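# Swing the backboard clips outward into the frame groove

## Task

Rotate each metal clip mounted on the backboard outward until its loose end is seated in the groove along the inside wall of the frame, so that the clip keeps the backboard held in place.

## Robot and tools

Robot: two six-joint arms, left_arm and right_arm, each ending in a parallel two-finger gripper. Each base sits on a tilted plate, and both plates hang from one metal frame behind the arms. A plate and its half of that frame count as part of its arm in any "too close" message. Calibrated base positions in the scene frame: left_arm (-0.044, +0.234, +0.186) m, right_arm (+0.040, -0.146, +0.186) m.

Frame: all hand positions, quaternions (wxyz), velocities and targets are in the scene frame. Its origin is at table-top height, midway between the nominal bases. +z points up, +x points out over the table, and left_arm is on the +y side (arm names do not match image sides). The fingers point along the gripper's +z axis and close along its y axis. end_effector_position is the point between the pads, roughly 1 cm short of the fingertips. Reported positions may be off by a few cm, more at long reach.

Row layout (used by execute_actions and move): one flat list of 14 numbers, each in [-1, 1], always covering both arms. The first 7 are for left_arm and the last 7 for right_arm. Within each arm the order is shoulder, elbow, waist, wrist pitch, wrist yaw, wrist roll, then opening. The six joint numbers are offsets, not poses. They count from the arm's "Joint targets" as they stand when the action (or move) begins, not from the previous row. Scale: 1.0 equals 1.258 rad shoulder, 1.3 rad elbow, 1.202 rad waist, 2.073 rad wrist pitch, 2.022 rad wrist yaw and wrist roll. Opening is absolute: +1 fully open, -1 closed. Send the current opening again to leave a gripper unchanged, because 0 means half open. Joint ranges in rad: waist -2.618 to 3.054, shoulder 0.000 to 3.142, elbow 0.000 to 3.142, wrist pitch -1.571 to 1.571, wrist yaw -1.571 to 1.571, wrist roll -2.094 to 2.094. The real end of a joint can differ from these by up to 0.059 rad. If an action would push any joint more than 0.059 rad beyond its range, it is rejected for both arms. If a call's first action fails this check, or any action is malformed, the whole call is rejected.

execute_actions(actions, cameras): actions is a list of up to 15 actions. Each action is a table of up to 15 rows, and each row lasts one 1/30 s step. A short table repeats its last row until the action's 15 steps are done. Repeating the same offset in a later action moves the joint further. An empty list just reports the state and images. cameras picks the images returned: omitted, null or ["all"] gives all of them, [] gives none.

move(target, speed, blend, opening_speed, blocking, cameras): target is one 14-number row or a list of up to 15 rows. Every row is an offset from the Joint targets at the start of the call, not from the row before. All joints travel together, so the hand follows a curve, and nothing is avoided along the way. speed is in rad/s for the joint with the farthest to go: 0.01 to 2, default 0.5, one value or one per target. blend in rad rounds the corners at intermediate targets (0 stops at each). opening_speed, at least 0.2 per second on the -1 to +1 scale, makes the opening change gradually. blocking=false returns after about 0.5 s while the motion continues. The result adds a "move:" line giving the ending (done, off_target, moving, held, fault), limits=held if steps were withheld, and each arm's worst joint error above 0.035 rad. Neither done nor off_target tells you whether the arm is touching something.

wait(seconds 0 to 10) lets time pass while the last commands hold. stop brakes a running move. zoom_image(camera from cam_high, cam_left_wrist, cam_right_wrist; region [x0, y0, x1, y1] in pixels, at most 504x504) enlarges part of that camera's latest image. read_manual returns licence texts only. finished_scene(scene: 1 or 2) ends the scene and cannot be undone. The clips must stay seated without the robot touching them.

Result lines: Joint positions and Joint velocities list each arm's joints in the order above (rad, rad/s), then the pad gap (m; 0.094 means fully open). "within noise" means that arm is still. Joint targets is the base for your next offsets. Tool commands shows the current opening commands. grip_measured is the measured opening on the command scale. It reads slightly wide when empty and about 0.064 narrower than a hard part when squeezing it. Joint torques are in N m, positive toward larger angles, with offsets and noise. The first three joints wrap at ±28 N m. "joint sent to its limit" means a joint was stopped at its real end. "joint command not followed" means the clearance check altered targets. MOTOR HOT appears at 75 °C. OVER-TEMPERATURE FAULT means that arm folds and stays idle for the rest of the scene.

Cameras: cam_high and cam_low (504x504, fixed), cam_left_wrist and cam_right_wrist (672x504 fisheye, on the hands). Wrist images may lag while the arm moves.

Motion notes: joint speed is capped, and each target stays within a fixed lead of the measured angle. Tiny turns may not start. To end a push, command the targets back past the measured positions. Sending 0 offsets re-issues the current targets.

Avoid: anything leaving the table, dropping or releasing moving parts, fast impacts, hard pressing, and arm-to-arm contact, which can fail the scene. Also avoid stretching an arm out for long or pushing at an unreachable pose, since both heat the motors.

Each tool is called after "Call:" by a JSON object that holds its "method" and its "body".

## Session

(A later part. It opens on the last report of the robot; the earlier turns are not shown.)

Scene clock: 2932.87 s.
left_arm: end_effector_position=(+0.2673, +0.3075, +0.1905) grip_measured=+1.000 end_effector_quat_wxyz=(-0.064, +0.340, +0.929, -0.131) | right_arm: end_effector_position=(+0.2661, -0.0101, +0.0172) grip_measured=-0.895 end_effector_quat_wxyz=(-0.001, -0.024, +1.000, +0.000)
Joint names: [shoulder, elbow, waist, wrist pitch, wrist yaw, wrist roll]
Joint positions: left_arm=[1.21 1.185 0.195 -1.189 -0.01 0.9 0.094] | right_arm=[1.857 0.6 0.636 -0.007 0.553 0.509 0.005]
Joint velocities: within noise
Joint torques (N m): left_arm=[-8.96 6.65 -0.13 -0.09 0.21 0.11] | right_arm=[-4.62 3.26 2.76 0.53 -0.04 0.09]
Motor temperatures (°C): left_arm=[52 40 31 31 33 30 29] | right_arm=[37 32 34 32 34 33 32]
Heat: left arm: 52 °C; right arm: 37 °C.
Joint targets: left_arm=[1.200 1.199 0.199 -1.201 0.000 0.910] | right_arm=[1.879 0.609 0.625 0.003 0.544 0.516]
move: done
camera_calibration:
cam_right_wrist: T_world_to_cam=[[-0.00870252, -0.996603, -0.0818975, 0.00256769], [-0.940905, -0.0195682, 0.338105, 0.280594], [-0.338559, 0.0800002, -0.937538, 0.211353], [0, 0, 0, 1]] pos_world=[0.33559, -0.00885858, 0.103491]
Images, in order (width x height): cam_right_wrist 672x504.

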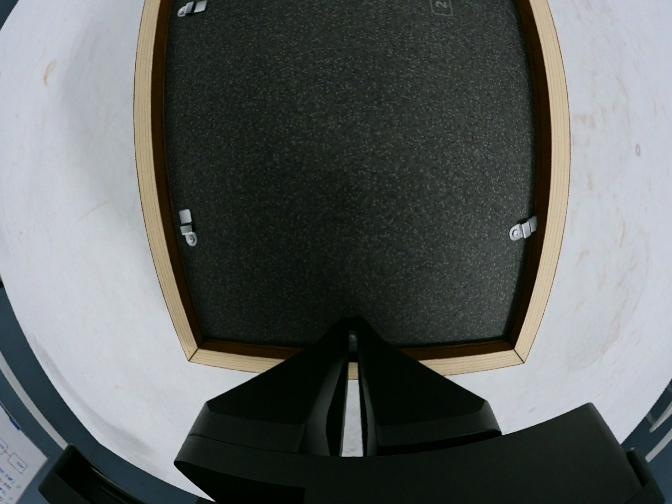

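Call:
{"method": "move", "body": {"target": [[0,0,0,0,0,0,1,0,0,0,0,0,0,-0.74],[0,0,0,0,0,0,1,-0.1,0,0.06,-0.063,0.018,0,-0.74],[0,0,0,0,0,0,1,-0.2607,0.0331,-0.2537,-0.0955,-0.0579,-0.1835,-0.234]], "speed": [0.4,0.3,0.8], "cameras": ["cam_right_wrist"]}}

Call:
{"method": "zoom_image", "body": {"camera": "cam_right_wrist", "region": [280, 240, 420, 350]}}

Scene clock: 2973.23 s.
left_arm: end_effector_position=(+0.2673, +0.3075, +0.1905) grip_measured=+1.000 end_effector_quat_wxyz=(-0.064, +0.340, +0.929, -0.131) | right_arm: end_effector_position=(+0.3287, -0.0910, +0.0387) grip_measured=-0.236 end_effector_quat_wxyz=(+0.004, -0.037, +0.999, +0.002)
Joint names: [shoulder, elbow, waist, wrist pitch, wrist yaw, wrist roll]
Joint positions: left_arm=[1.21 1.185 0.195 -1.189 -0.01 0.9 0.094] | right_arm=[1.564 0.644 0.326 -0.177 0.433 0.153 0.036]
Joint velocities: within noise
Joint torques (N m): left_arm=[-8.91 6.61 -0.08 -0.1 0.2 0.11] | right_arm=[-8.31 4.19 2.04 0.34 -0.09 -0.15]
Motor temperatures (°C): left_arm=[52 40 31 31 33 30 29] | right_arm=[37 32 34 32 34 33 32]
Heat: left arm: 52 °C; right arm: 37 °C.
Joint targets: left_arm=[1.200 1.199 0.199 -1.201 0.000 0.910] | right_arm=[1.551 0.652 0.321 -0.195 0.426 0.145]
move: done
camera_calibration:
cam_right_wrist: T_world_to_cam=[[0.0169126, -0.99617, -0.0857866, -0.0839938], [-0.943017, -0.0444087, 0.329769, 0.329403], [-0.332316, 0.075321, -0.940156, 0.25679], [0, 0, 0, 1]] pos_world=[0.397388, -0.0883854, 0.12559]
Images, in order (width x height): cam_right_wrist 672x504.

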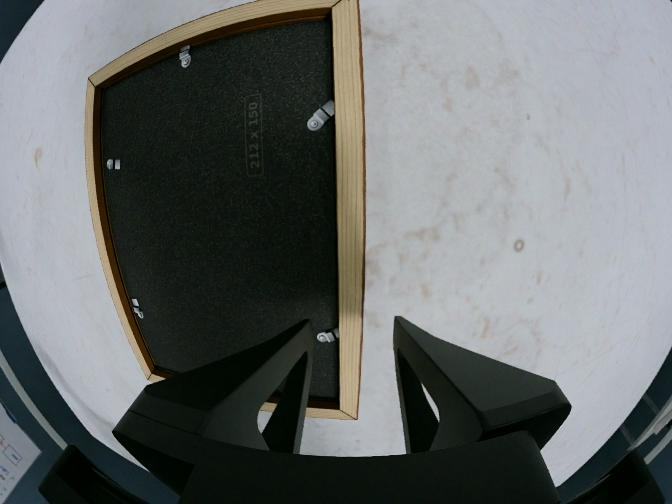

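Scaled by 3.600 from the camera's 672x504 image, which has a finer 960x720 frame.

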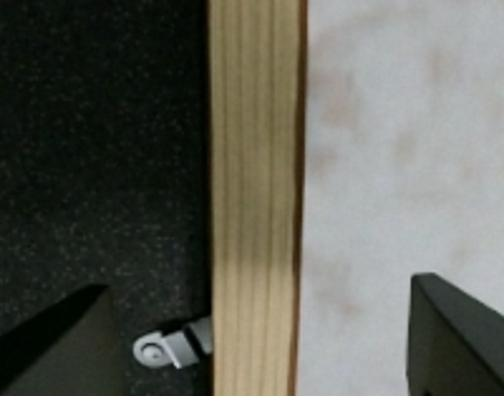

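Call:
{"method": "move", "body": {"target": [[0,0,0,0,0,0,1,0.0839,-0.03,-0.0125,0.054,-0.0025,0.0143,-0.234],[0,0,0,0,0,0,1,0.1002,-0.03,-0.0191,0.0656,-0.0045,0.0143,-0.234]], "speed": [0.3,0.1], "cameras": ["cam_right_wrist"]}}

Call:
{"method": "zoom_image", "body": {"camera": "cam_right_wrist", "region": [290, 260, 410, 360]}}

Scene clock: 3020.67 s.
left_arm: end_effector_position=(+0.2673, +0.3075, +0.1905) grip_measured=+1.000 end_effector_quat_wxyz=(-0.064, +0.340, +0.929, -0.131) | right_arm: end_effector_position=(+0.3179, -0.0879, +0.0168) grip_measured=-0.236 end_effector_quat_wxyz=(-0.005, -0.026, +1.000, +0.001)
Joint names: [shoulder, elbow, waist, wrist pitch, wrist yaw, wrist roll]
Joint positions: left_arm=[1.21 1.185 0.195 -1.189 -0.01 0.9 0.094] | right_arm=[1.656 0.621 0.308 -0.075 0.423 0.166 0.036]
Joint velocities: within noise
Joint torques (N m): left_arm=[-8.91 6.6 -0.13 -0.09 0.21 0.11] | right_arm=[-5.16 2.09 1.76 0.6 -0.05 0.09]
Motor temperatures (°C): left_arm=[52 40 31 31 33 30 29] | right_arm=[38 33 33 31 34 33 31]
Heat: left arm: 52 °C; right arm: 38 °C.
Joint targets: left_arm=[1.200 1.199 0.199 -1.201 0.000 0.910] | right_arm=[1.677 0.613 0.298 -0.059 0.417 0.174]
move: done
camera_calibration:
cam_right_wrist: T_world_to_cam=[[-0.00685801, -0.996482, -0.0835272, -0.075133], [-0.937716, -0.0226048, 0.346667, 0.326515], [-0.347335, 0.0807023, -0.934262, 0.237508], [0, 0, 0, 1]] pos_world=[0.388158, -0.0866553, 0.102427]
Images, in order (width x height): cam_right_wrist 672x504.

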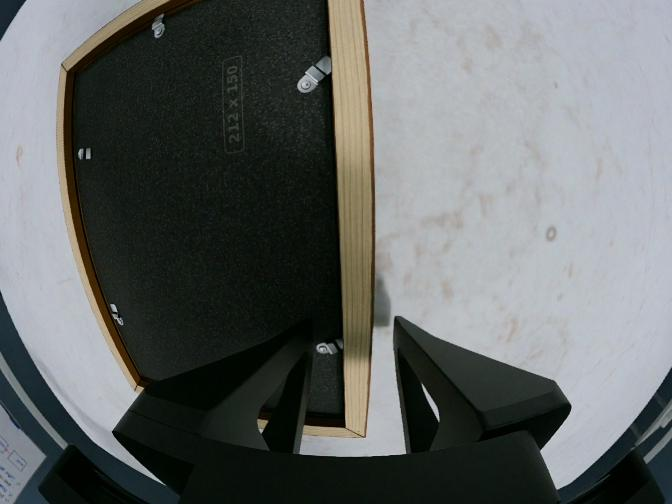

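Scaled by 4.200 from the camera's 672x504 image, which has a finer 960x720 frame.

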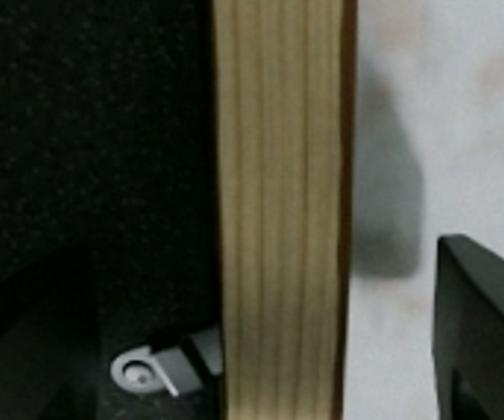

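Call:
{"method": "move", "body": {"target": [[0,0,0,0,0,0,1,-0.06,0,0.03,-0.036,0.0136,0,-0.234],[0,0,0,0,0,0,1,-0.0131,0.0385,0.0033,-0.0174,0.001,0,-0.234],[0,0,0,0,0,0,1,0.0032,0.0385,-0.0033,-0.0053,-0.001,0,-0.234]], "speed": [0.4,0.2,0.1], "cameras": ["cam_right_wrist"]}}

Call:
{"method": "zoom_image", "body": {"camera": "cam_right_wrist", "region": [290, 260, 410, 360]}}

Scene clock: 3037.67 s.
left_arm: end_effector_position=(+0.2673, +0.3075, +0.1905) grip_measured=+1.000 end_effector_quat_wxyz=(-0.064, +0.340, +0.929, -0.131) | right_arm: end_effector_position=(+0.3294, -0.0873, +0.0176) grip_measured=-0.236 end_effector_quat_wxyz=(+0.001, -0.020, +1.000, +0.002)
Joint names: [shoulder, elbow, waist, wrist pitch, wrist yaw, wrist roll]
Joint positions: left_arm=[1.21 1.185 0.195 -1.189 -0.01 0.9 0.094] | right_arm=[1.661 0.653 0.303 -0.085 0.422 0.166 0.036]
Joint velocities: within noise
Joint torques (N m): left_arm=[-8.95 6.63 -0.12 -0.09 0.2 0.11] | right_arm=[-5.53 3.75 1.7 0.58 -0.1 0.08]
Motor temperatures (°C): left_arm=[52 40 31 31 33 30 29] | right_arm=[38 32 33 31 34 33 31]
Heat: left arm: 52 °C; right arm: 38 °C.
Joint targets: left_arm=[1.200 1.199 0.199 -1.201 0.000 0.910] | right_arm=[1.681 0.663 0.294 -0.070 0.415 0.174]
move: done
camera_calibration:
cam_right_wrist: T_world_to_cam=[[-0.016712, -0.996189, -0.0856003, -0.0710576], [-0.942503, -0.0128841, 0.333948, 0.339707], [-0.333779, 0.0862595, -0.938696, 0.238286], [0, 0, 0, 1]] pos_world=[0.398522, -0.0869644, 0.104151]
Images, in order (width x height): cam_right_wrist 672x504.

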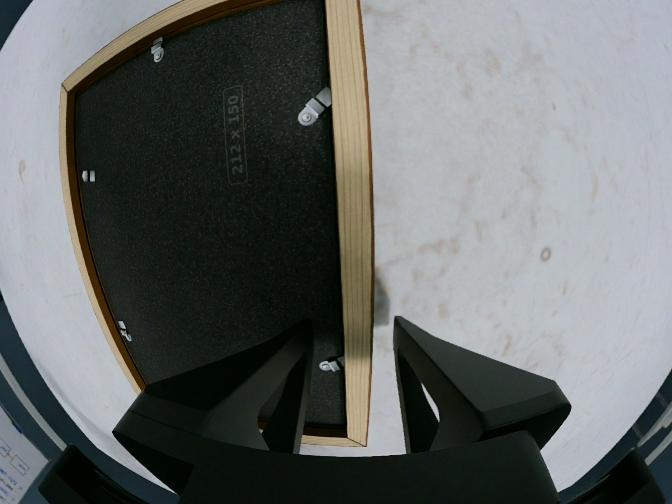

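Scaled by 4.200 from the camera's 672x504 image, which has a finer 960x720 frame.

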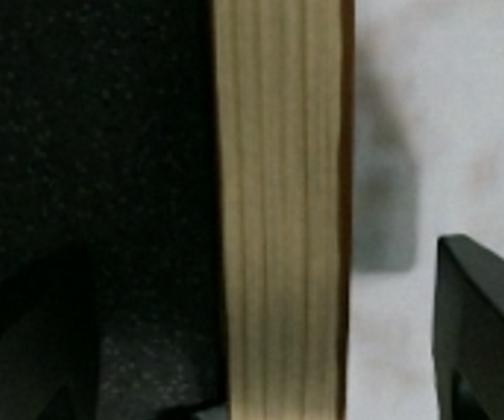

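Call:
{"method": "move", "body": {"target": [[0,0,0,0,0,0,1,-0.06,0,0.03,-0.036,0.0136,0,-0.234],[0,0,0,0,0,0,1,-0.0175,-0.0323,0.0075,-0.0087,0.002,0,-0.234],[0,0,0,0,0,0,1,-0.0016,-0.0323,0.0017,0.003,0,0,-0.234]], "speed": [0.4,0.2,0.1], "cameras": ["cam_right_wrist"]}}

Call:
{"method": "zoom_image", "body": {"camera": "cam_right_wrist", "region": [290, 260, 410, 360]}}

Scene clock: 3053.37 s.
left_arm: end_effector_position=(+0.2673, +0.3075, +0.1905) grip_measured=+1.000 end_effector_quat_wxyz=(-0.064, +0.340, +0.929, -0.131) | right_arm: end_effector_position=(+0.3203, -0.0877, +0.0168) grip_measured=-0.236 end_effector_quat_wxyz=(-0.005, -0.024, +1.000, +0.002)
Joint names: [shoulder, elbow, waist, wrist pitch, wrist yaw, wrist roll]
Joint positions: left_arm=[1.21 1.185 0.195 -1.189 -0.01 0.9 0.094] | right_arm=[1.658 0.63 0.306 -0.08 0.421 0.166 0.036]
Joint velocities: within noise
Joint torques (N m): left_arm=[-8.95 6.61 -0.09 -0.1 0.21 0.11] | right_arm=[-5.23 1.99 1.83 0.58 -0.06 0.1]
Motor temperatures (°C): left_arm=[52 40 31 31 33 30 29] | right_arm=[38 33 33 31 34 33 31]
Heat: left arm: 52 °C; right arm: 38 °C.
Joint targets: left_arm=[1.200 1.199 0.199 -1.201 0.000 0.910] | right_arm=[1.679 0.621 0.296 -0.064 0.415 0.174]
move: done
camera_calibration:
cam_right_wrist: T_world_to_cam=[[-0.00939993, -0.996332, -0.0850515, -0.0740181], [-0.937897, -0.0207128, 0.346295, 0.329003], [-0.346787, 0.0830247, -0.934262, 0.238333], [0, 0, 0, 1]] pos_world=[0.390526, -0.0867196, 0.102438]
Images, in order (width x height): cam_right_wrist 672x504.

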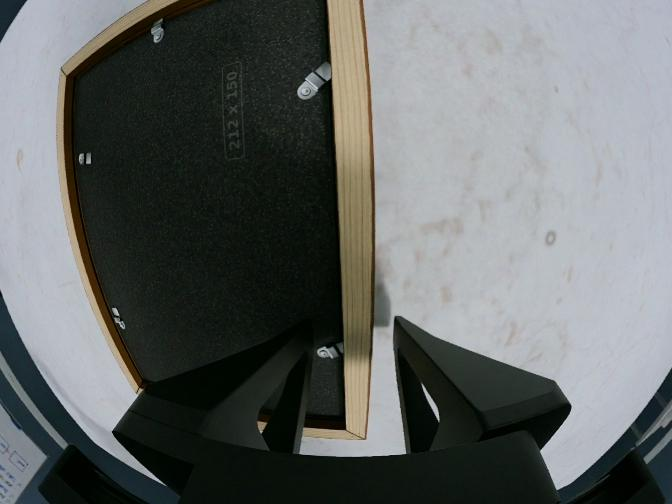

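Scaled by 4.200 from the camera's 672x504 image, which has a finer 960x720 frame.

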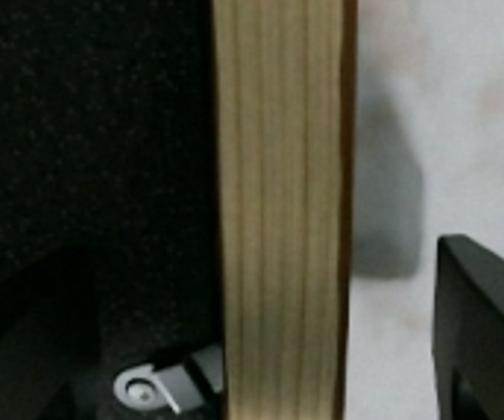

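Call:
{"method": "move", "body": {"target": [[0,0,0,0,0,0,1,-0.06,0.032,0.03,-0.036,0.0136,0,-0.234],[0,0,0,0,0,0,1,-0.0159,0.0031,0.0058,-0.0117,0.002,0,-0.234],[0,0,0,0,0,0,1,0.0004,0.0031,0,0,0,0,-0.234]], "speed": [0.4,0.2,0.1], "cameras": ["cam_right_wrist"]}}

Call:
{"method": "zoom_image", "body": {"camera": "cam_right_wrist", "region": [290, 260, 410, 360]}}

Scene clock: 3067.13 s.
left_arm: end_effector_position=(+0.2673, +0.3075, +0.1905) grip_measured=+1.000 end_effector_quat_wxyz=(-0.064, +0.340, +0.929, -0.131) | right_arm: end_effector_position=(+0.3225, -0.0876, +0.0169) grip_measured=-0.236 end_effector_quat_wxyz=(-0.003, -0.023, +1.000, +0.001)
Joint names: [shoulder, elbow, waist, wrist pitch, wrist yaw, wrist roll]
Joint positions: left_arm=[1.21 1.185 0.195 -1.189 -0.01 0.9 0.094] | right_arm=[1.659 0.635 0.305 -0.079 0.422 0.166 0.036]
Joint velocities: within noise
Joint torques (N m): left_arm=[-8.94 6.65 -0.13 -0.09 0.2 0.13] | right_arm=[-5.23 1.99 1.83 0.56 -0.04 0.09]
Motor temperatures (°C): left_arm=[52 40 31 31 33 30 29] | right_arm=[38 32 33 31 34 33 31]
Heat: left arm: 52 °C; right arm: 38 °C.
Joint targets: left_arm=[1.200 1.199 0.199 -1.201 0.000 0.910] | right_arm=[1.680 0.625 0.296 -0.063 0.415 0.174]
move: done
camera_calibration:
cam_right_wrist: T_world_to_cam=[[-0.0112276, -0.996347, -0.0846514, -0.0733118], [-0.939392, -0.0185004, 0.342345, 0.331827], [-0.342661, 0.0833646, -0.935753, 0.237895], [0, 0, 0, 1]] pos_world=[0.39241, -0.0867371, 0.102806]
Images, in order (width x height): cam_right_wrist 672x504.

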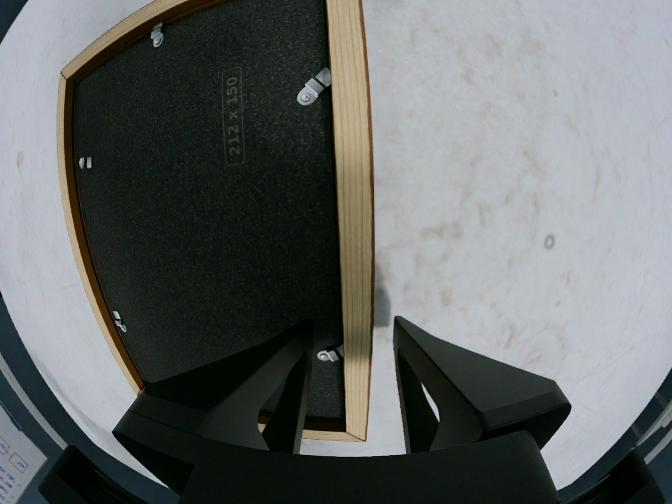

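Scaled by 4.200 from the camera's 672x504 image, which has a finer 960x720 frame.

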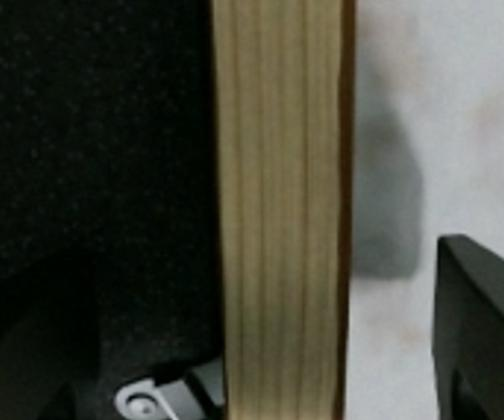

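Now x=.3225. Pinch the wall.

Call:
{"method": "move", "body": {"target": [0,0,0,0,0,0,1,0,0,0,0,0,0,-0.745], "opening_speed": 0.4, "cameras": ["cam_right_wrist"]}}

Call:
{"method": "zoom_image", "body": {"camera": "cam_right_wrist", "region": [290, 260, 410, 360]}}

Scene clock: 3072.93 s.
left_arm: end_effector_position=(+0.2673, +0.3075, +0.1905) grip_measured=+1.000 end_effector_quat_wxyz=(-0.064, +0.340, +0.929, -0.131) | right_arm: end_effector_position=(+0.3228, -0.0896, +0.0169) grip_measured=-0.737 end_effector_quat_wxyz=(-0.002, -0.021, +1.000, -0.004)
Joint names: [shoulder, elbow, waist, wrist pitch, wrist yaw, wrist roll]
Joint positions: left_arm=[1.21 1.185 0.195 -1.189 -0.01 0.9 0.094] | right_arm=[1.659 0.635 0.305 -0.08 0.434 0.171 0.012]
Joint velocities: within noise
Joint torques (N m): left_arm=[-8.95 6.65 -0.12 -0.08 0.19 0.11] | right_arm=[-5.35 2.03 1.94 0.61 -0.2 0.07]
Motor temperatures (°C): left_arm=[52 40 31 31 33 30 29] | right_arm=[38 32 33 31 34 33 31]
Heat: left arm: 52 °C; right arm: 38 °C.
Joint targets: left_arm=[1.200 1.199 0.199 -1.201 0.000 0.910] | right_arm=[1.680 0.625 0.296 -0.064 0.415 0.175]
move: done
camera_calibration:
cam_right_wrist: T_world_to_cam=[[-0.0148909, -0.997194, -0.0733586, -0.0744164], [-0.940048, -0.011038, 0.340863, 0.332936], [-0.340716, 0.0740364, -0.937247, 0.236719], [0, 0, 0, 1]] pos_world=[0.392522, -0.0880585, 0.10292]
Images, in order (width x height): cam_right_wrist 672x504.

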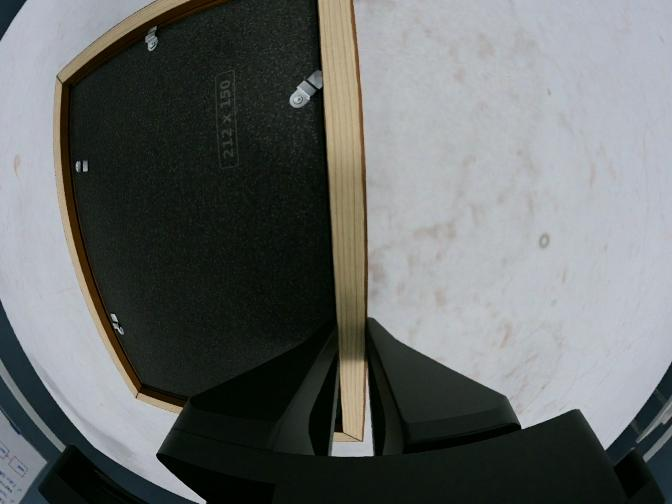

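Scaled by 4.200 from the camera's 672x504 image, which has a finer 960x720 frame.

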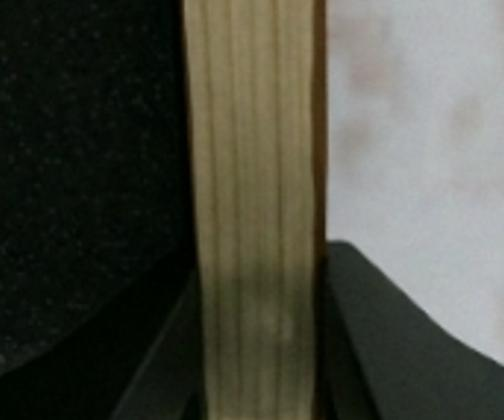

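Call:
{"method": "zoom_image", "body": {"camera": "cam_right_wrist", "region": [270, 50, 350, 120]}}

Scaled by 6.300 from the camera's 672x504 image, which has a finer 960x720 frame.

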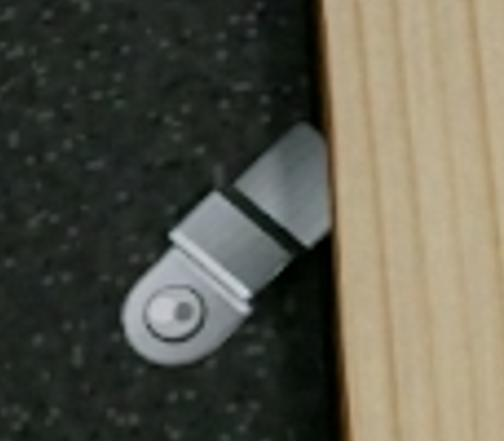

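Call:
{"method": "move", "body": {"target": [[0,0,0,0,0,0,1,0,0,0,0,0,0,-0.6],[0,0,0,0,0,0,1,-0.1,0,0.05,-0.06,0.02,0,-0.6],[0,0,0,0,0,0,1,0.1129,0.3815,-0.0216,-0.1727,-0.0064,-0.0331,-0.234],[0,0,0,0,0,0,1,0.1288,0.3762,-0.0324,-0.1418,-0.0074,-0.0331,-0.234],[0,0,0,0,0,0,1,0.1383,0.375,-0.037,-0.1336,-0.0084,-0.0331,-0.234]], "speed": [0.4,0.3,0.7,0.15,0.1], "cameras": ["cam_right_wrist"]}}

Call:
{"method": "zoom_image", "body": {"camera": "cam_right_wrist", "region": [290, 260, 410, 360]}}

Scene clock: 3132.57 s.
left_arm: end_effector_position=(+0.2673, +0.3075, +0.1905) grip_measured=+1.000 end_effector_quat_wxyz=(-0.064, +0.340, +0.929, -0.131) | right_arm: end_effector_position=(+0.4308, -0.0825, +0.0177) grip_measured=-0.236 end_effector_quat_wxyz=(+0.001, -0.026, +1.000, +0.000)
Joint names: [shoulder, elbow, waist, wrist pitch, wrist yaw, wrist roll]
Joint positions: left_arm=[1.21 1.185 0.195 -1.189 -0.01 0.9 0.094] | right_arm=[1.828 1.109 0.261 -0.359 0.405 0.115 0.036]
Joint velocities: within noise
Joint torques (N m): left_arm=[-8.96 6.63 -0.16 -0.09 0.19 0.11] | right_arm=[-7.91 4.71 2.54 0.6 -0.09 -0.07]
Motor temperatures (°C): left_arm=[52 40 31 31 33 30 29] | right_arm=[38 32 33 31 34 33 32]
Heat: left arm: 52 °C; right arm: 38 °C.
Joint targets: left_arm=[1.200 1.199 0.199 -1.201 0.000 0.910] | right_arm=[1.854 1.113 0.251 -0.340 0.398 0.107]
move: done
camera_calibration:
cam_right_wrist: T_world_to_cam=[[-0.00567312, -0.996536, -0.0829666, -0.0694462], [-0.942037, -0.022507, 0.334753, 0.434252], [-0.335461, 0.0800567, -0.938646, 0.272019], [0, 0, 0, 1]] pos_world=[0.499939, -0.0812089, 0.1042]
Images, in order (width x height): cam_right_wrist 672x504.

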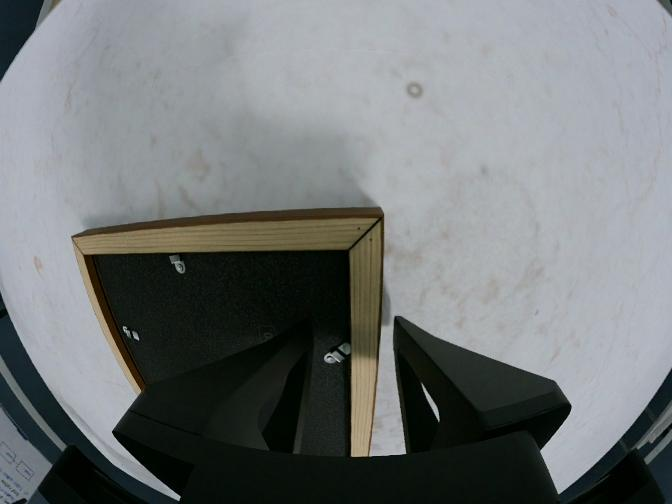

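Scaled by 4.200 from the camera's 672x504 image, which has a finer 960x720 frame.

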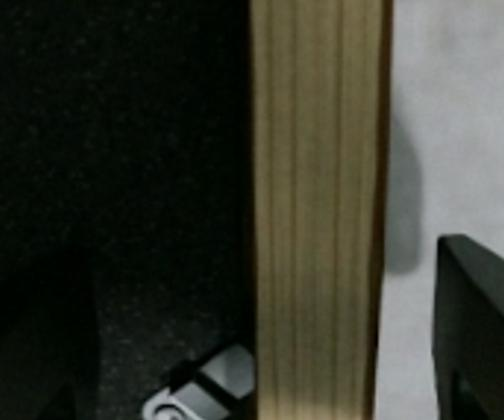

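Call:
{"method": "move", "body": {"target": [[0,0,0,0,0,0,1,-0.06,0,0.03,-0.035,0.01,0,-0.234],[0,0,0,0,0,0,1,-0.0127,-0.0254,0.0067,-0.0034,0.001,0,-0.234],[0,0,0,0,0,0,1,-0.0048,-0.0254,0.0025,0.0039,0,0,-0.234]], "speed": [0.4,0.2,0.1], "cameras": ["cam_right_wrist"]}}

Call:
{"method": "zoom_image", "body": {"camera": "cam_right_wrist", "region": [290, 260, 410, 360]}}

Scene clock: 3154.83 s.
left_arm: end_effector_position=(+0.2673, +0.3075, +0.1905) grip_measured=+1.000 end_effector_quat_wxyz=(-0.064, +0.340, +0.929, -0.131) | right_arm: end_effector_position=(+0.4272, -0.0809, +0.0177) grip_measured=-0.236 end_effector_quat_wxyz=(+0.001, -0.028, +1.000, +0.001)
Joint names: [shoulder, elbow, waist, wrist pitch, wrist yaw, wrist roll]
Joint positions: left_arm=[1.21 1.185 0.195 -1.189 -0.01 0.9 0.094] | right_arm=[1.823 1.092 0.266 -0.348 0.405 0.115 0.036]
Joint velocities: within noise
Joint torques (N m): left_arm=[-8.95 6.63 -0.13 -0.1 0.2 0.11] | right_arm=[-7.97 3.15 2.35 0.53 -0.06 -0.13]
Motor temperatures (°C): left_arm=[52 40 31 31 33 30 29] | right_arm=[38 33 33 31 34 33 32]
Heat: left arm: 52 °C; right arm: 38 °C.
Joint targets: left_arm=[1.200 1.199 0.199 -1.201 0.000 0.910] | right_arm=[1.847 1.079 0.254 -0.332 0.398 0.107]
move: done
camera_calibration:
cam_right_wrist: T_world_to_cam=[[-0.00131041, -0.996375, -0.0850584, -0.0696634], [-0.942159, -0.0272785, 0.334055, 0.430619], [-0.335164, 0.0805762, -0.938708, 0.270615], [0, 0, 0, 1]] pos_world=[0.496321, -0.0794694, 0.104252]
Images, in order (width x height): cam_right_wrist 672x504.

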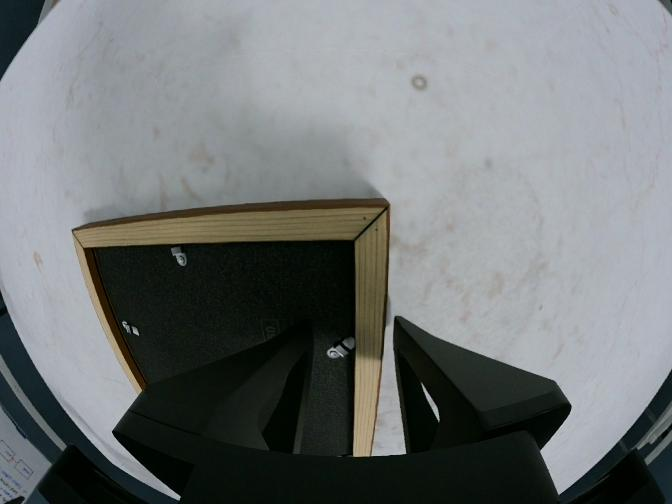

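Scaled by 4.200 from the camera's 672x504 image, which has a finer 960x720 frame.

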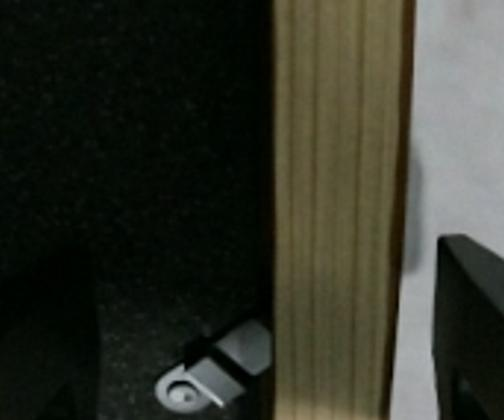

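Call:
{"method": "move", "body": {"target": [[0,0,0,0,0,0,1,0,0,0,0,0,0,-0.745],[0,0,0,0,0,0,1,0,0,0,0,0,0,-0.6],[0,0,0,0,0,0,1,-0.08,0,0.04,-0.05,0.014,0,-0.6]], "opening_speed": 0.5, "speed": 0.3, "cameras": ["cam_right_wrist"]}}

Call:
{"method": "zoom_image", "body": {"camera": "cam_right_wrist", "region": [290, 260, 410, 360]}}

Scene clock: 3166.33 s.
left_arm: end_effector_position=(+0.2673, +0.3075, +0.1905) grip_measured=+1.000 end_effector_quat_wxyz=(-0.064, +0.340, +0.929, -0.131) | right_arm: end_effector_position=(+0.4265, -0.0838, +0.0374) grip_measured=-0.602 end_effector_quat_wxyz=(+0.000, -0.039, +0.999, -0.003)
Joint names: [shoulder, elbow, waist, wrist pitch, wrist yaw, wrist roll]
Joint positions: left_arm=[1.21 1.185 0.195 -1.189 -0.01 0.9 0.094] | right_arm=[1.765 1.092 0.286 -0.418 0.423 0.115 0.019]
Joint velocities: within noise
Joint torques (N m): left_arm=[-8.98 6.64 -0.13 -0.11 0.2 0.11] | right_arm=[-11.81 3.43 4.59 0.32 0.04 -0.12]
Motor temperatures (°C): left_arm=[52 40 31 31 33 30 29] | right_arm=[38 32 33 31 34 33 32]
Heat: left arm: 52 °C; right arm: 38 °C.
Joint targets: left_arm=[1.200 1.199 0.199 -1.201 0.000 0.910] | right_arm=[1.747 1.079 0.303 -0.436 0.427 0.107]
move: done; target 2's new numbers were sent with right_arm's wrist yaw 0.038 rad from that target
camera_calibration:
cam_right_wrist: T_world_to_cam=[[0.0195619, -0.99691, -0.0760741, -0.0801454], [-0.940714, -0.0441237, 0.336319, 0.421141], [-0.338637, 0.0649849, -0.93867, 0.289252], [0, 0, 0, 1]] pos_world=[0.495692, -0.0801125, 0.123778]
Images, in order (width x height): cam_right_wrist 672x504.

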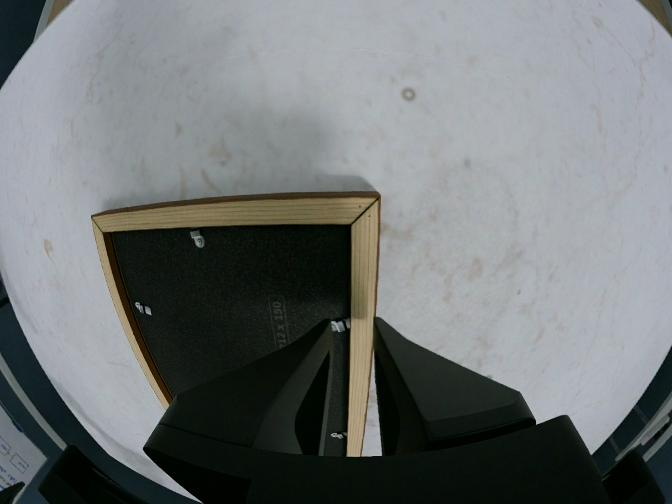

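Scaled by 4.200 from the camera's 672x504 image, which has a finer 960x720 frame.

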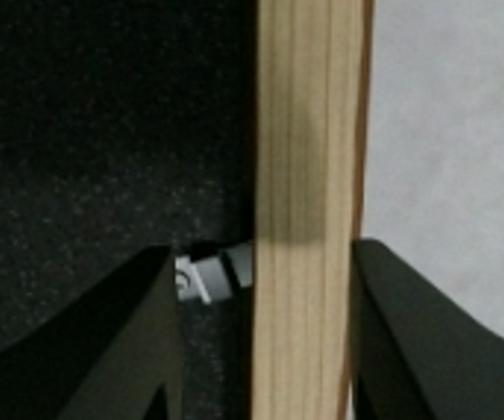

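Call:
{"method": "move", "body": {"target": [[0,0,0,0,0,0,1,0.0548,-0.0262,0.0216,0.0425,0.0045,-0.7661,-0.66],[0,0,0,0,0,0,1,0.0692,-0.0308,-0.0116,0.0574,-0.0064,-0.7661,-0.66],[0,0,0,0,0,0,1,0.0771,-0.0331,-0.0166,0.0646,-0.0079,-0.7661,-0.66]], "speed": [0.8,0.15,0.1], "cameras": ["cam_right_wrist"]}}

Call:
{"method": "zoom_image", "body": {"camera": "cam_right_wrist", "region": [290, 260, 410, 360]}}

Scene clock: 3204.23 s.
left_arm: end_effector_position=(+0.2673, +0.3075, +0.1905) grip_measured=+1.000 end_effector_quat_wxyz=(-0.064, +0.340, +0.929, -0.131) | right_arm: end_effector_position=(+0.4171, -0.0717, +0.0181) grip_measured=-0.658 end_effector_quat_wxyz=(-0.005, +0.728, -0.686, +0.000)
Joint names: [shoulder, elbow, waist, wrist pitch, wrist yaw, wrist roll]
Joint positions: left_arm=[1.21 1.185 0.195 -1.189 -0.01 0.9 0.094] | right_arm=[1.817 1.051 0.295 -0.319 0.417 -1.432 0.016]
Joint velocities: within noise
Joint torques (N m): left_arm=[-8.96 6.63 -0.12 -0.11 0.2 0.11] | right_arm=[-7.38 3.02 2.36 0.64 -0.03 -0.09]
Motor temperatures (°C): left_arm=[52 40 31 31 33 30 29] | right_arm=[44 32 34 31 34 33 31]
Heat: left arm: 52 °C; right arm: 44 °C.
Joint targets: left_arm=[1.200 1.199 0.199 -1.201 0.000 0.910] | right_arm=[1.844 1.037 0.283 -0.302 0.411 -1.441]
move: done
camera_calibration:
cam_right_wrist: T_world_to_cam=[[0.997163, 0.00168809, -0.0752572, -0.405517], [0.0265833, -0.943231, 0.331073, -0.0484789], [-0.070426, -0.332134, -0.940599, 0.126884], [0, 0, 0, 1]] pos_world=[0.414591, -0.0028996, 0.104879]
Images, in order (width x height): cam_right_wrist 672x504.

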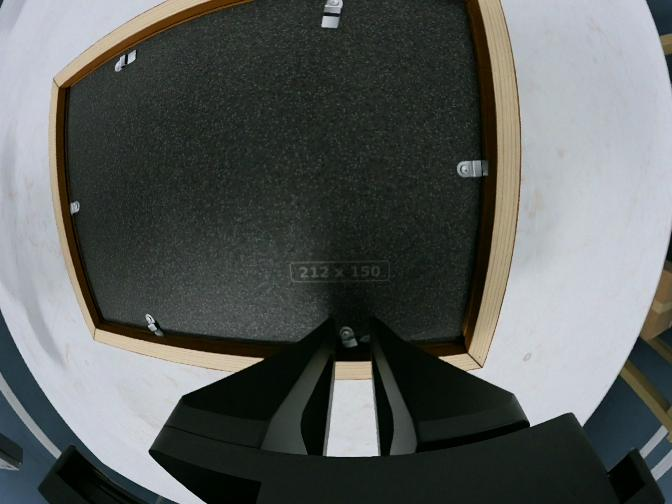

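Scaled by 4.200 from the camera's 672x504 image, which has a finer 960x720 frame.

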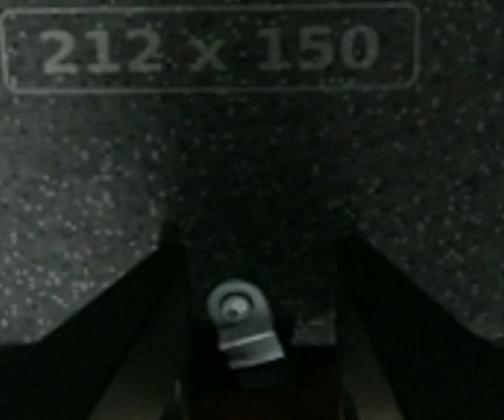

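Call:
{"method": "move", "body": {"target": [0,0,0,0,0,0,1,0,0,0,0,0,0,-0.9], "opening_speed": 0.3, "cameras": ["cam_right_wrist"]}}

Call:
{"method": "zoom_image", "body": {"camera": "cam_right_wrist", "region": [290, 260, 410, 360]}}

Call:
{"method": "zoom_image", "body": {"camera": "cam_right_wrist", "region": [110, 290, 200, 360]}}

Scene clock: 3212.60 s.
left_arm: end_effector_position=(+0.2673, +0.3075, +0.1905) grip_measured=+1.000 end_effector_quat_wxyz=(-0.064, +0.340, +0.929, -0.131) | right_arm: end_effector_position=(+0.4164, -0.0716, +0.0179) grip_measured=-0.894 end_effector_quat_wxyz=(-0.004, +0.728, -0.685, +0.000)
Joint names: [shoulder, elbow, waist, wrist pitch, wrist yaw, wrist roll]
Joint positions: left_arm=[1.21 1.185 0.195 -1.189 -0.01 0.9 0.094] | right_arm=[1.817 1.049 0.295 -0.319 0.416 -1.434 0.005]
Joint velocities: within noise
Joint torques (N m): left_arm=[-8.94 6.64 -0.1 -0.09 0.2 0.11] | right_arm=[-7.36 2.93 2.28 0.62 -0.05 -0.06]
Motor temperatures (°C): left_arm=[52 40 31 31 33 30 29] | right_arm=[42 32 34 31 34 33 31]
Heat: left arm: 52 °C; right arm: 42 °C.
Joint targets: left_arm=[1.200 1.199 0.199 -1.201 0.000 0.910] | right_arm=[1.844 1.037 0.283 -0.302 0.410 -1.441]
move: done
camera_calibration:
cam_right_wrist: T_world_to_cam=[[0.997042, 0.00387251, -0.076756, -0.404589], [0.0291143, -0.943323, 0.330595, -0.0493721], [-0.0711255, -0.331852, -0.940646, 0.126995], [0, 0, 0, 1]] pos_world=[0.413862, -0.00286352, 0.104725]
Images, in order (width x height): cam_right_wrist 672x504.

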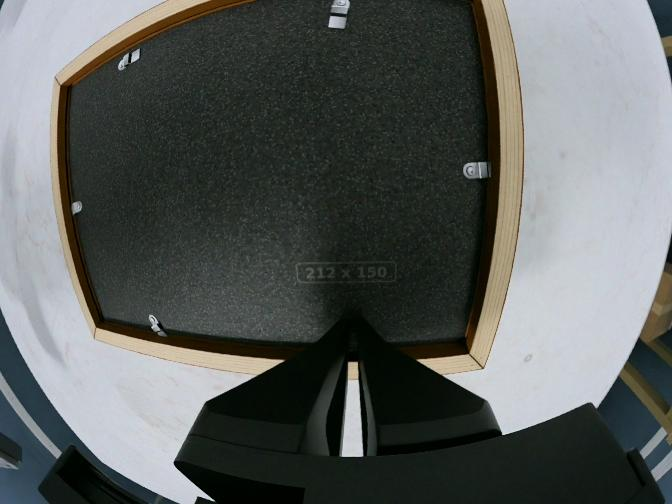

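Scaled by 4.200 from the camera's 672x504 image, which has a finer 960x720 frame.

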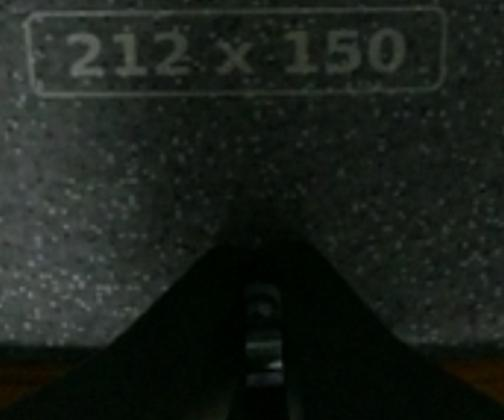

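Scaled by 5.600 from the camera's 672x504 image, which has a finer 960x720 frame.

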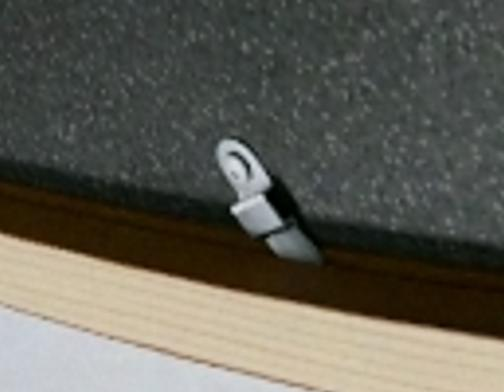

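Call:
{"method": "move", "body": {"target": [[0,0,0,0,0,0,1,0,0,0,0,0,0,-0.74],[0,0,0,0,0,0,1,-0.08,0,0.04,-0.05,0.014,0,-0.74],[0,0,0,0,0,0,1,-0.2043,-0.3369,0.1065,0.081,0.0321,0.049,-0.6]], "speed": [0.4,0.3,0.7], "cameras": ["cam_right_wrist"]}}

Call:
{"method": "zoom_image", "body": {"camera": "cam_right_wrist", "region": [290, 260, 410, 360]}}

Scene clock: 3241.50 s.
left_arm: end_effector_position=(+0.2673, +0.3075, +0.1905) grip_measured=+1.000 end_effector_quat_wxyz=(-0.064, +0.340, +0.929, -0.131) | right_arm: end_effector_position=(+0.3097, -0.0772, +0.0347) grip_measured=-0.602 end_effector_quat_wxyz=(+0.006, +0.736, -0.677, +0.002)
Joint names: [shoulder, elbow, waist, wrist pitch, wrist yaw, wrist roll]
Joint positions: left_arm=[1.21 1.185 0.195 -1.189 -0.01 0.9 0.094] | right_arm=[1.605 0.606 0.394 -0.146 0.474 -1.35 0.019]
Joint velocities: within noise
Joint torques (N m): left_arm=[-8.88 6.63 -0.12 -0.09 0.21 0.12] | right_arm=[-8.58 2.44 3.55 0.53 0.02 0.04]
Motor temperatures (°C): left_arm=[52 40 31 31 33 30 29] | right_arm=[40 32 33 31 34 33 32]
Heat: left arm: 52 °C; right arm: 40 °C.
Joint targets: left_arm=[1.200 1.199 0.199 -1.201 0.000 0.910] | right_arm=[1.587 0.599 0.410 -0.134 0.476 -1.342]
move: done
camera_calibration:
cam_right_wrist: T_world_to_cam=[[0.995918, 0.0238391, -0.0870576, -0.294695], [0.0527185, -0.936516, 0.346639, -0.064419], [-0.0732673, -0.349814, -0.93395, 0.132429], [0, 0, 0, 1]] pos_world=[0.306591, -0.00697857, 0.120357]
Images, in order (width x height): cam_right_wrist 672x504.

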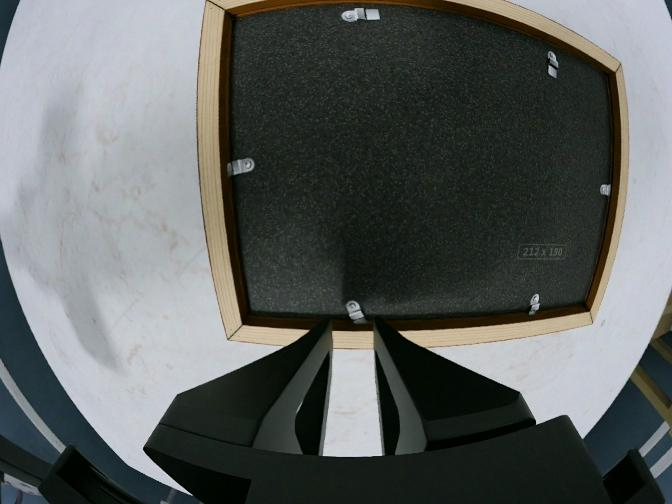

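Scaled by 4.200 from the camera's 672x504 image, which has a finer 960x720 frame.

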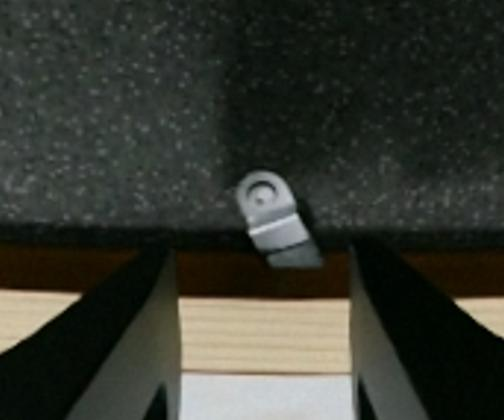

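Call:
{"method": "move", "body": {"target": [[0,0,0,0,0,0,1,0.0509,0.0262,-0.0258,0.0068,-0.0129,0,-0.66],[0,0,0,0,0,0,1,0.0803,0.0262,-0.0379,0.0287,-0.0158,0,-0.66],[0,0,0,0,0,0,1,0.097,0.0262,-0.0449,0.0396,-0.0178,0,-0.66]], "speed": [0.5,0.15,0.1], "cameras": ["cam_right_wrist"]}}

Call:
{"method": "zoom_image", "body": {"camera": "cam_right_wrist", "region": [290, 260, 410, 360]}}

Scene clock: 3263.53 s.
left_arm: end_effector_position=(+0.2673, +0.3075, +0.1905) grip_measured=+1.000 end_effector_quat_wxyz=(-0.064, +0.340, +0.929, -0.131) | right_arm: end_effector_position=(+0.3113, -0.0737, +0.0173) grip_measured=-0.658 end_effector_quat_wxyz=(+0.006, +0.727, -0.686, -0.003)
Joint names: [shoulder, elbow, waist, wrist pitch, wrist yaw, wrist roll]
Joint positions: left_arm=[1.21 1.185 0.195 -1.189 -0.01 0.9 0.094] | right_arm=[1.687 0.621 0.367 -0.072 0.454 -1.35 0.016]
Joint velocities: within noise
Joint torques (N m): left_arm=[-8.94 6.65 -0.08 -0.1 0.2 0.11] | right_arm=[-4.81 3.69 1.91 0.61 -0.17 0.03]
Motor temperatures (°C): left_arm=[52 40 31 31 33 30 29] | right_arm=[39 32 34 31 34 33 31]
Heat: left arm: 52 °C; right arm: 39 °C.
Joint targets: left_arm=[1.200 1.199 0.199 -1.201 0.000 0.910] | right_arm=[1.709 0.633 0.357 -0.052 0.440 -1.342]
move: done
camera_calibration:
cam_right_wrist: T_world_to_cam=[[0.995551, -0.000145488, -0.0942209, -0.299404], [0.0320137, -0.939984, 0.339713, -0.0488175], [-0.0886156, -0.341218, -0.935798, 0.122882], [0, 0, 0, 1]] pos_world=[0.310524, -0.00400149, 0.103367]
Images, in order (width x height): cam_right_wrist 672x504.

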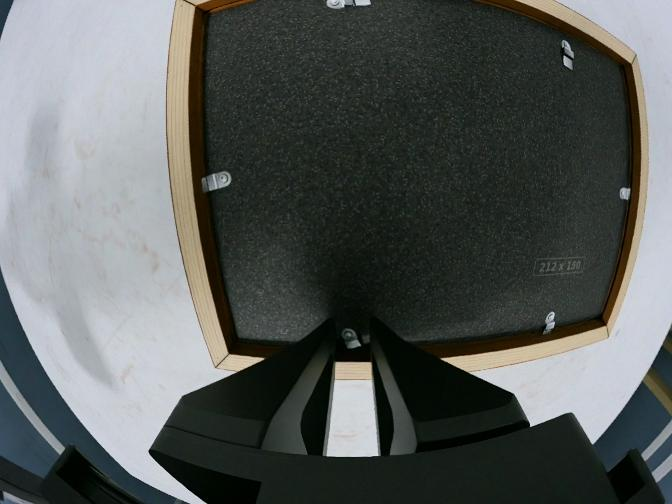

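Scaled by 4.200 from the camera's 672x504 image, which has a finer 960x720 frame.

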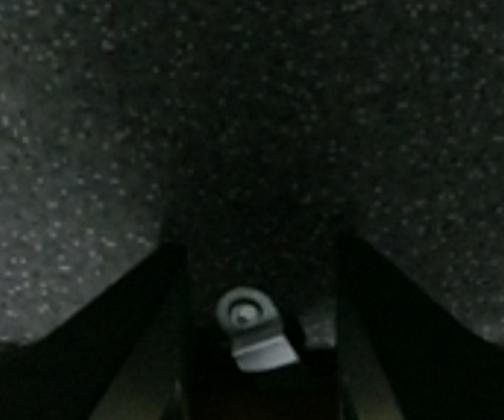

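Call:
{"method": "move", "body": {"target": [0,0,0,0,0,0,1,0,0,0,0,0,0,-0.9], "opening_speed": 0.3, "cameras": ["cam_right_wrist"]}}

Scene clock: 3310.93 s.
left_arm: end_effector_position=(+0.2673, +0.3075, +0.1905) grip_measured=+1.000 end_effector_quat_wxyz=(-0.064, +0.340, +0.929, -0.131) | right_arm: end_effector_position=(+0.3101, -0.0729, +0.0173) grip_measured=-0.894 end_effector_quat_wxyz=(+0.006, +0.728, -0.686, -0.007)
Joint names: [shoulder, elbow, waist, wrist pitch, wrist yaw, wrist roll]
Joint positions: left_arm=[1.21 1.185 0.195 -1.189 -0.01 0.9 0.094] | right_arm=[1.687 0.621 0.367 -0.077 0.448 -1.35 0.005]
Joint velocities: within noise
Joint torques (N m): left_arm=[-8.94 6.63 -0.14 -0.09 0.2 0.11] | right_arm=[-5.04 3.6 1.91 0.65 -0.12 0.1]
Motor temperatures (°C): left_arm=[52 40 31 31 33 30 29] | right_arm=[38 32 33 31 34 33 31]
Heat: left arm: 52 °C; right arm: 38 °C.
Joint targets: left_arm=[1.200 1.199 0.199 -1.201 0.000 0.910] | right_arm=[1.709 0.633 0.357 -0.052 0.439 -1.343]
move: done
camera_calibration:
cam_right_wrist: T_world_to_cam=[[0.995035, 0.00206584, -0.0995054, -0.297765], [0.0354522, -0.941563, 0.334967, -0.0491515], [-0.0929986, -0.336832, -0.936961, 0.124755], [0, 0, 0, 1]] pos_world=[0.309631, -0.00364266, 0.103725]
Images, in order (width x height): cam_right_wrist 672x504.

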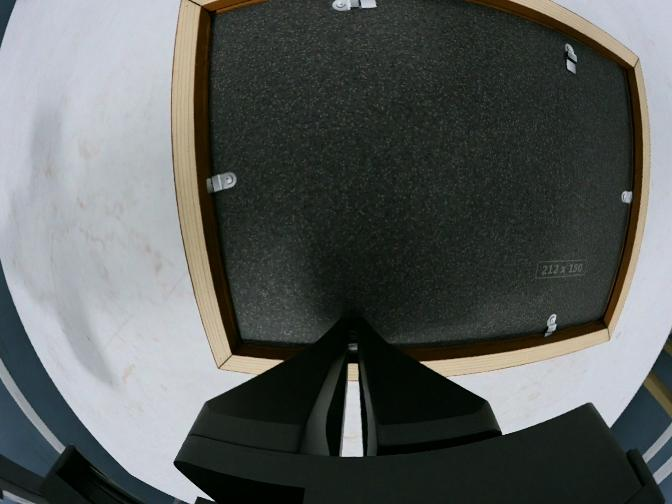

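Call:
{"method": "move", "body": {"target": [0,0,0,0,0,0,1,0,0,0,0,0,0,-0.74], "opening_speed": 0.5, "cameras": []}}

Call:
{"method": "move", "body": {"target": [[0,0,0,0,0,0,1,-0.068,0,0.04,-0.045,0.012,0,-0.74],[0,0,0,0,0,0,1,-0.130,0,0.062,-0.081,0.018,0,-0.74]], "speed": [0.1,0.3], "blend": 0.01, "cameras": ["cam_right_wrist"]}}

Call:
{"method": "zoom_image", "body": {"camera": "cam_right_wrist", "region": [260, 260, 460, 400]}}

Scene clock: 3320.93 s.
left_arm: end_effector_position=(+0.2673, +0.3075, +0.1905) grip_measured=+1.000 end_effector_quat_wxyz=(-0.064, +0.340, +0.929, -0.131) | right_arm: end_effector_position=(+0.3120, -0.0726, +0.0172) grip_measured=-0.742 end_effector_quat_wxyz=(+0.003, +0.726, -0.687, -0.004)
Joint names: [shoulder, elbow, waist, wrist pitch, wrist yaw, wrist roll]
Joint positions: left_arm=[1.21 1.185 0.195 -1.189 -0.01 0.9 0.094] | right_arm=[1.687 0.621 0.367 -0.068 0.449 -1.35 0.012]
Joint velocities: within noise
Joint torques (N m): left_arm=[-8.94 6.63 -0.14 -0.09 0.2 0.12] | right_arm=[-5.05 3.73 1.68 0.63 -0.08 0.07]
Motor temperatures (°C): left_arm=[52 40 31 31 33 30 29] | right_arm=[38 32 33 31 34 33 31]
Heat: left arm: 52 °C; right arm: 38 °C.
Joint targets: left_arm=[1.200 1.199 0.199 -1.201 0.000 0.910] | right_arm=[1.709 0.633 0.357 -0.052 0.439 -1.342]
move: done
No camera images: "cameras" was empty.

Scene clock: 3322.77 s.
left_arm: end_effector_position=(+0.2673, +0.3075, +0.1905) grip_measured=+1.000 end_effector_quat_wxyz=(-0.064, +0.340, +0.929, -0.131) | right_arm: end_effector_position=(+0.3158, -0.0744, +0.0471) grip_measured=-0.742 end_effector_quat_wxyz=(-0.003, +0.740, -0.673, +0.002)
Joint names: [shoulder, elbow, waist, wrist pitch, wrist yaw, wrist roll]
Joint positions: left_arm=[1.21 1.185 0.195 -1.189 -0.01 0.9 0.094] | right_arm=[1.559 0.621 0.415 -0.198 0.475 -1.35 0.012]
Joint velocities: within noise
Joint torques (N m): left_arm=[-8.95 6.63 -0.1 -0.1 0.2 0.11] | right_arm=[-7.95 4.41 3.6 0.28 0 0.06]
Motor temperatures (°C): left_arm=[52 40 31 31 33 30 29] | right_arm=[38 32 33 31 34 33 31]
Heat: left arm: 52 °C; right arm: 38 °C.
Joint targets: left_arm=[1.200 1.199 0.199 -1.201 0.000 0.910] | right_arm=[1.545 0.633 0.431 -0.220 0.476 -1.342]
move: done
camera_calibration:
cam_right_wrist: T_world_to_cam=[[0.996554, 0.0376548, -0.0739108, -0.299508], [0.060391, -0.940182, 0.335276, -0.0685331], [-0.0568649, -0.338584, -0.939216, 0.141336], [0, 0, 0, 1]] pos_world=[0.310652, -0.00530167, 0.133586]
Images, in order (width x height): cam_right_wrist 672x504.

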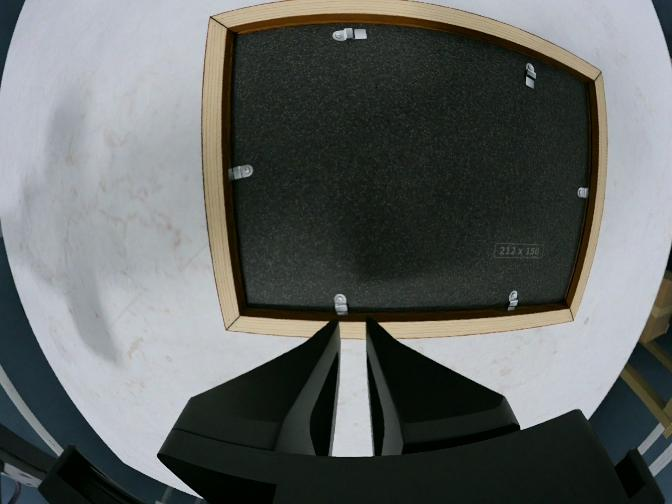

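Scaled by 2.520 from the camera's 672x504 image, which has a finer 960x720 frame.

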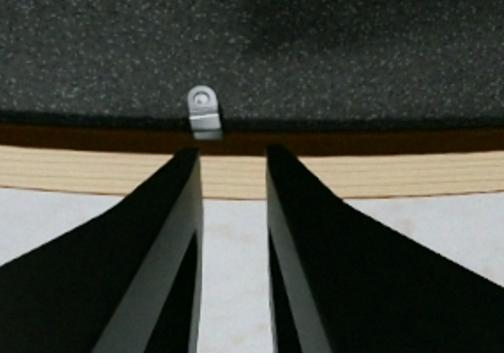

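Call:
{"method": "zoom_image", "body": {"camera": "cam_right_wrist", "region": [320, 10, 400, 70]}}

Call:
{"method": "zoom_image", "body": {"camera": "cam_right_wrist", "region": [490, 40, 570, 100]}}

Scaled by 6.300 from the camera's 672x504 image, which has a finer 960x720 frame.

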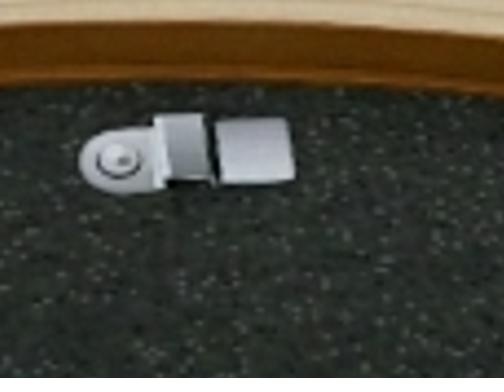

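Scaled by 6.300 from the camera's 672x504 image, which has a finer 960x720 frame.

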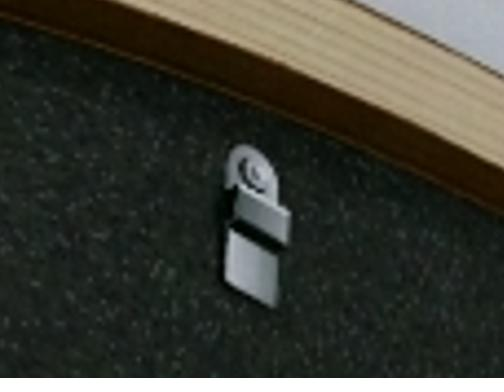

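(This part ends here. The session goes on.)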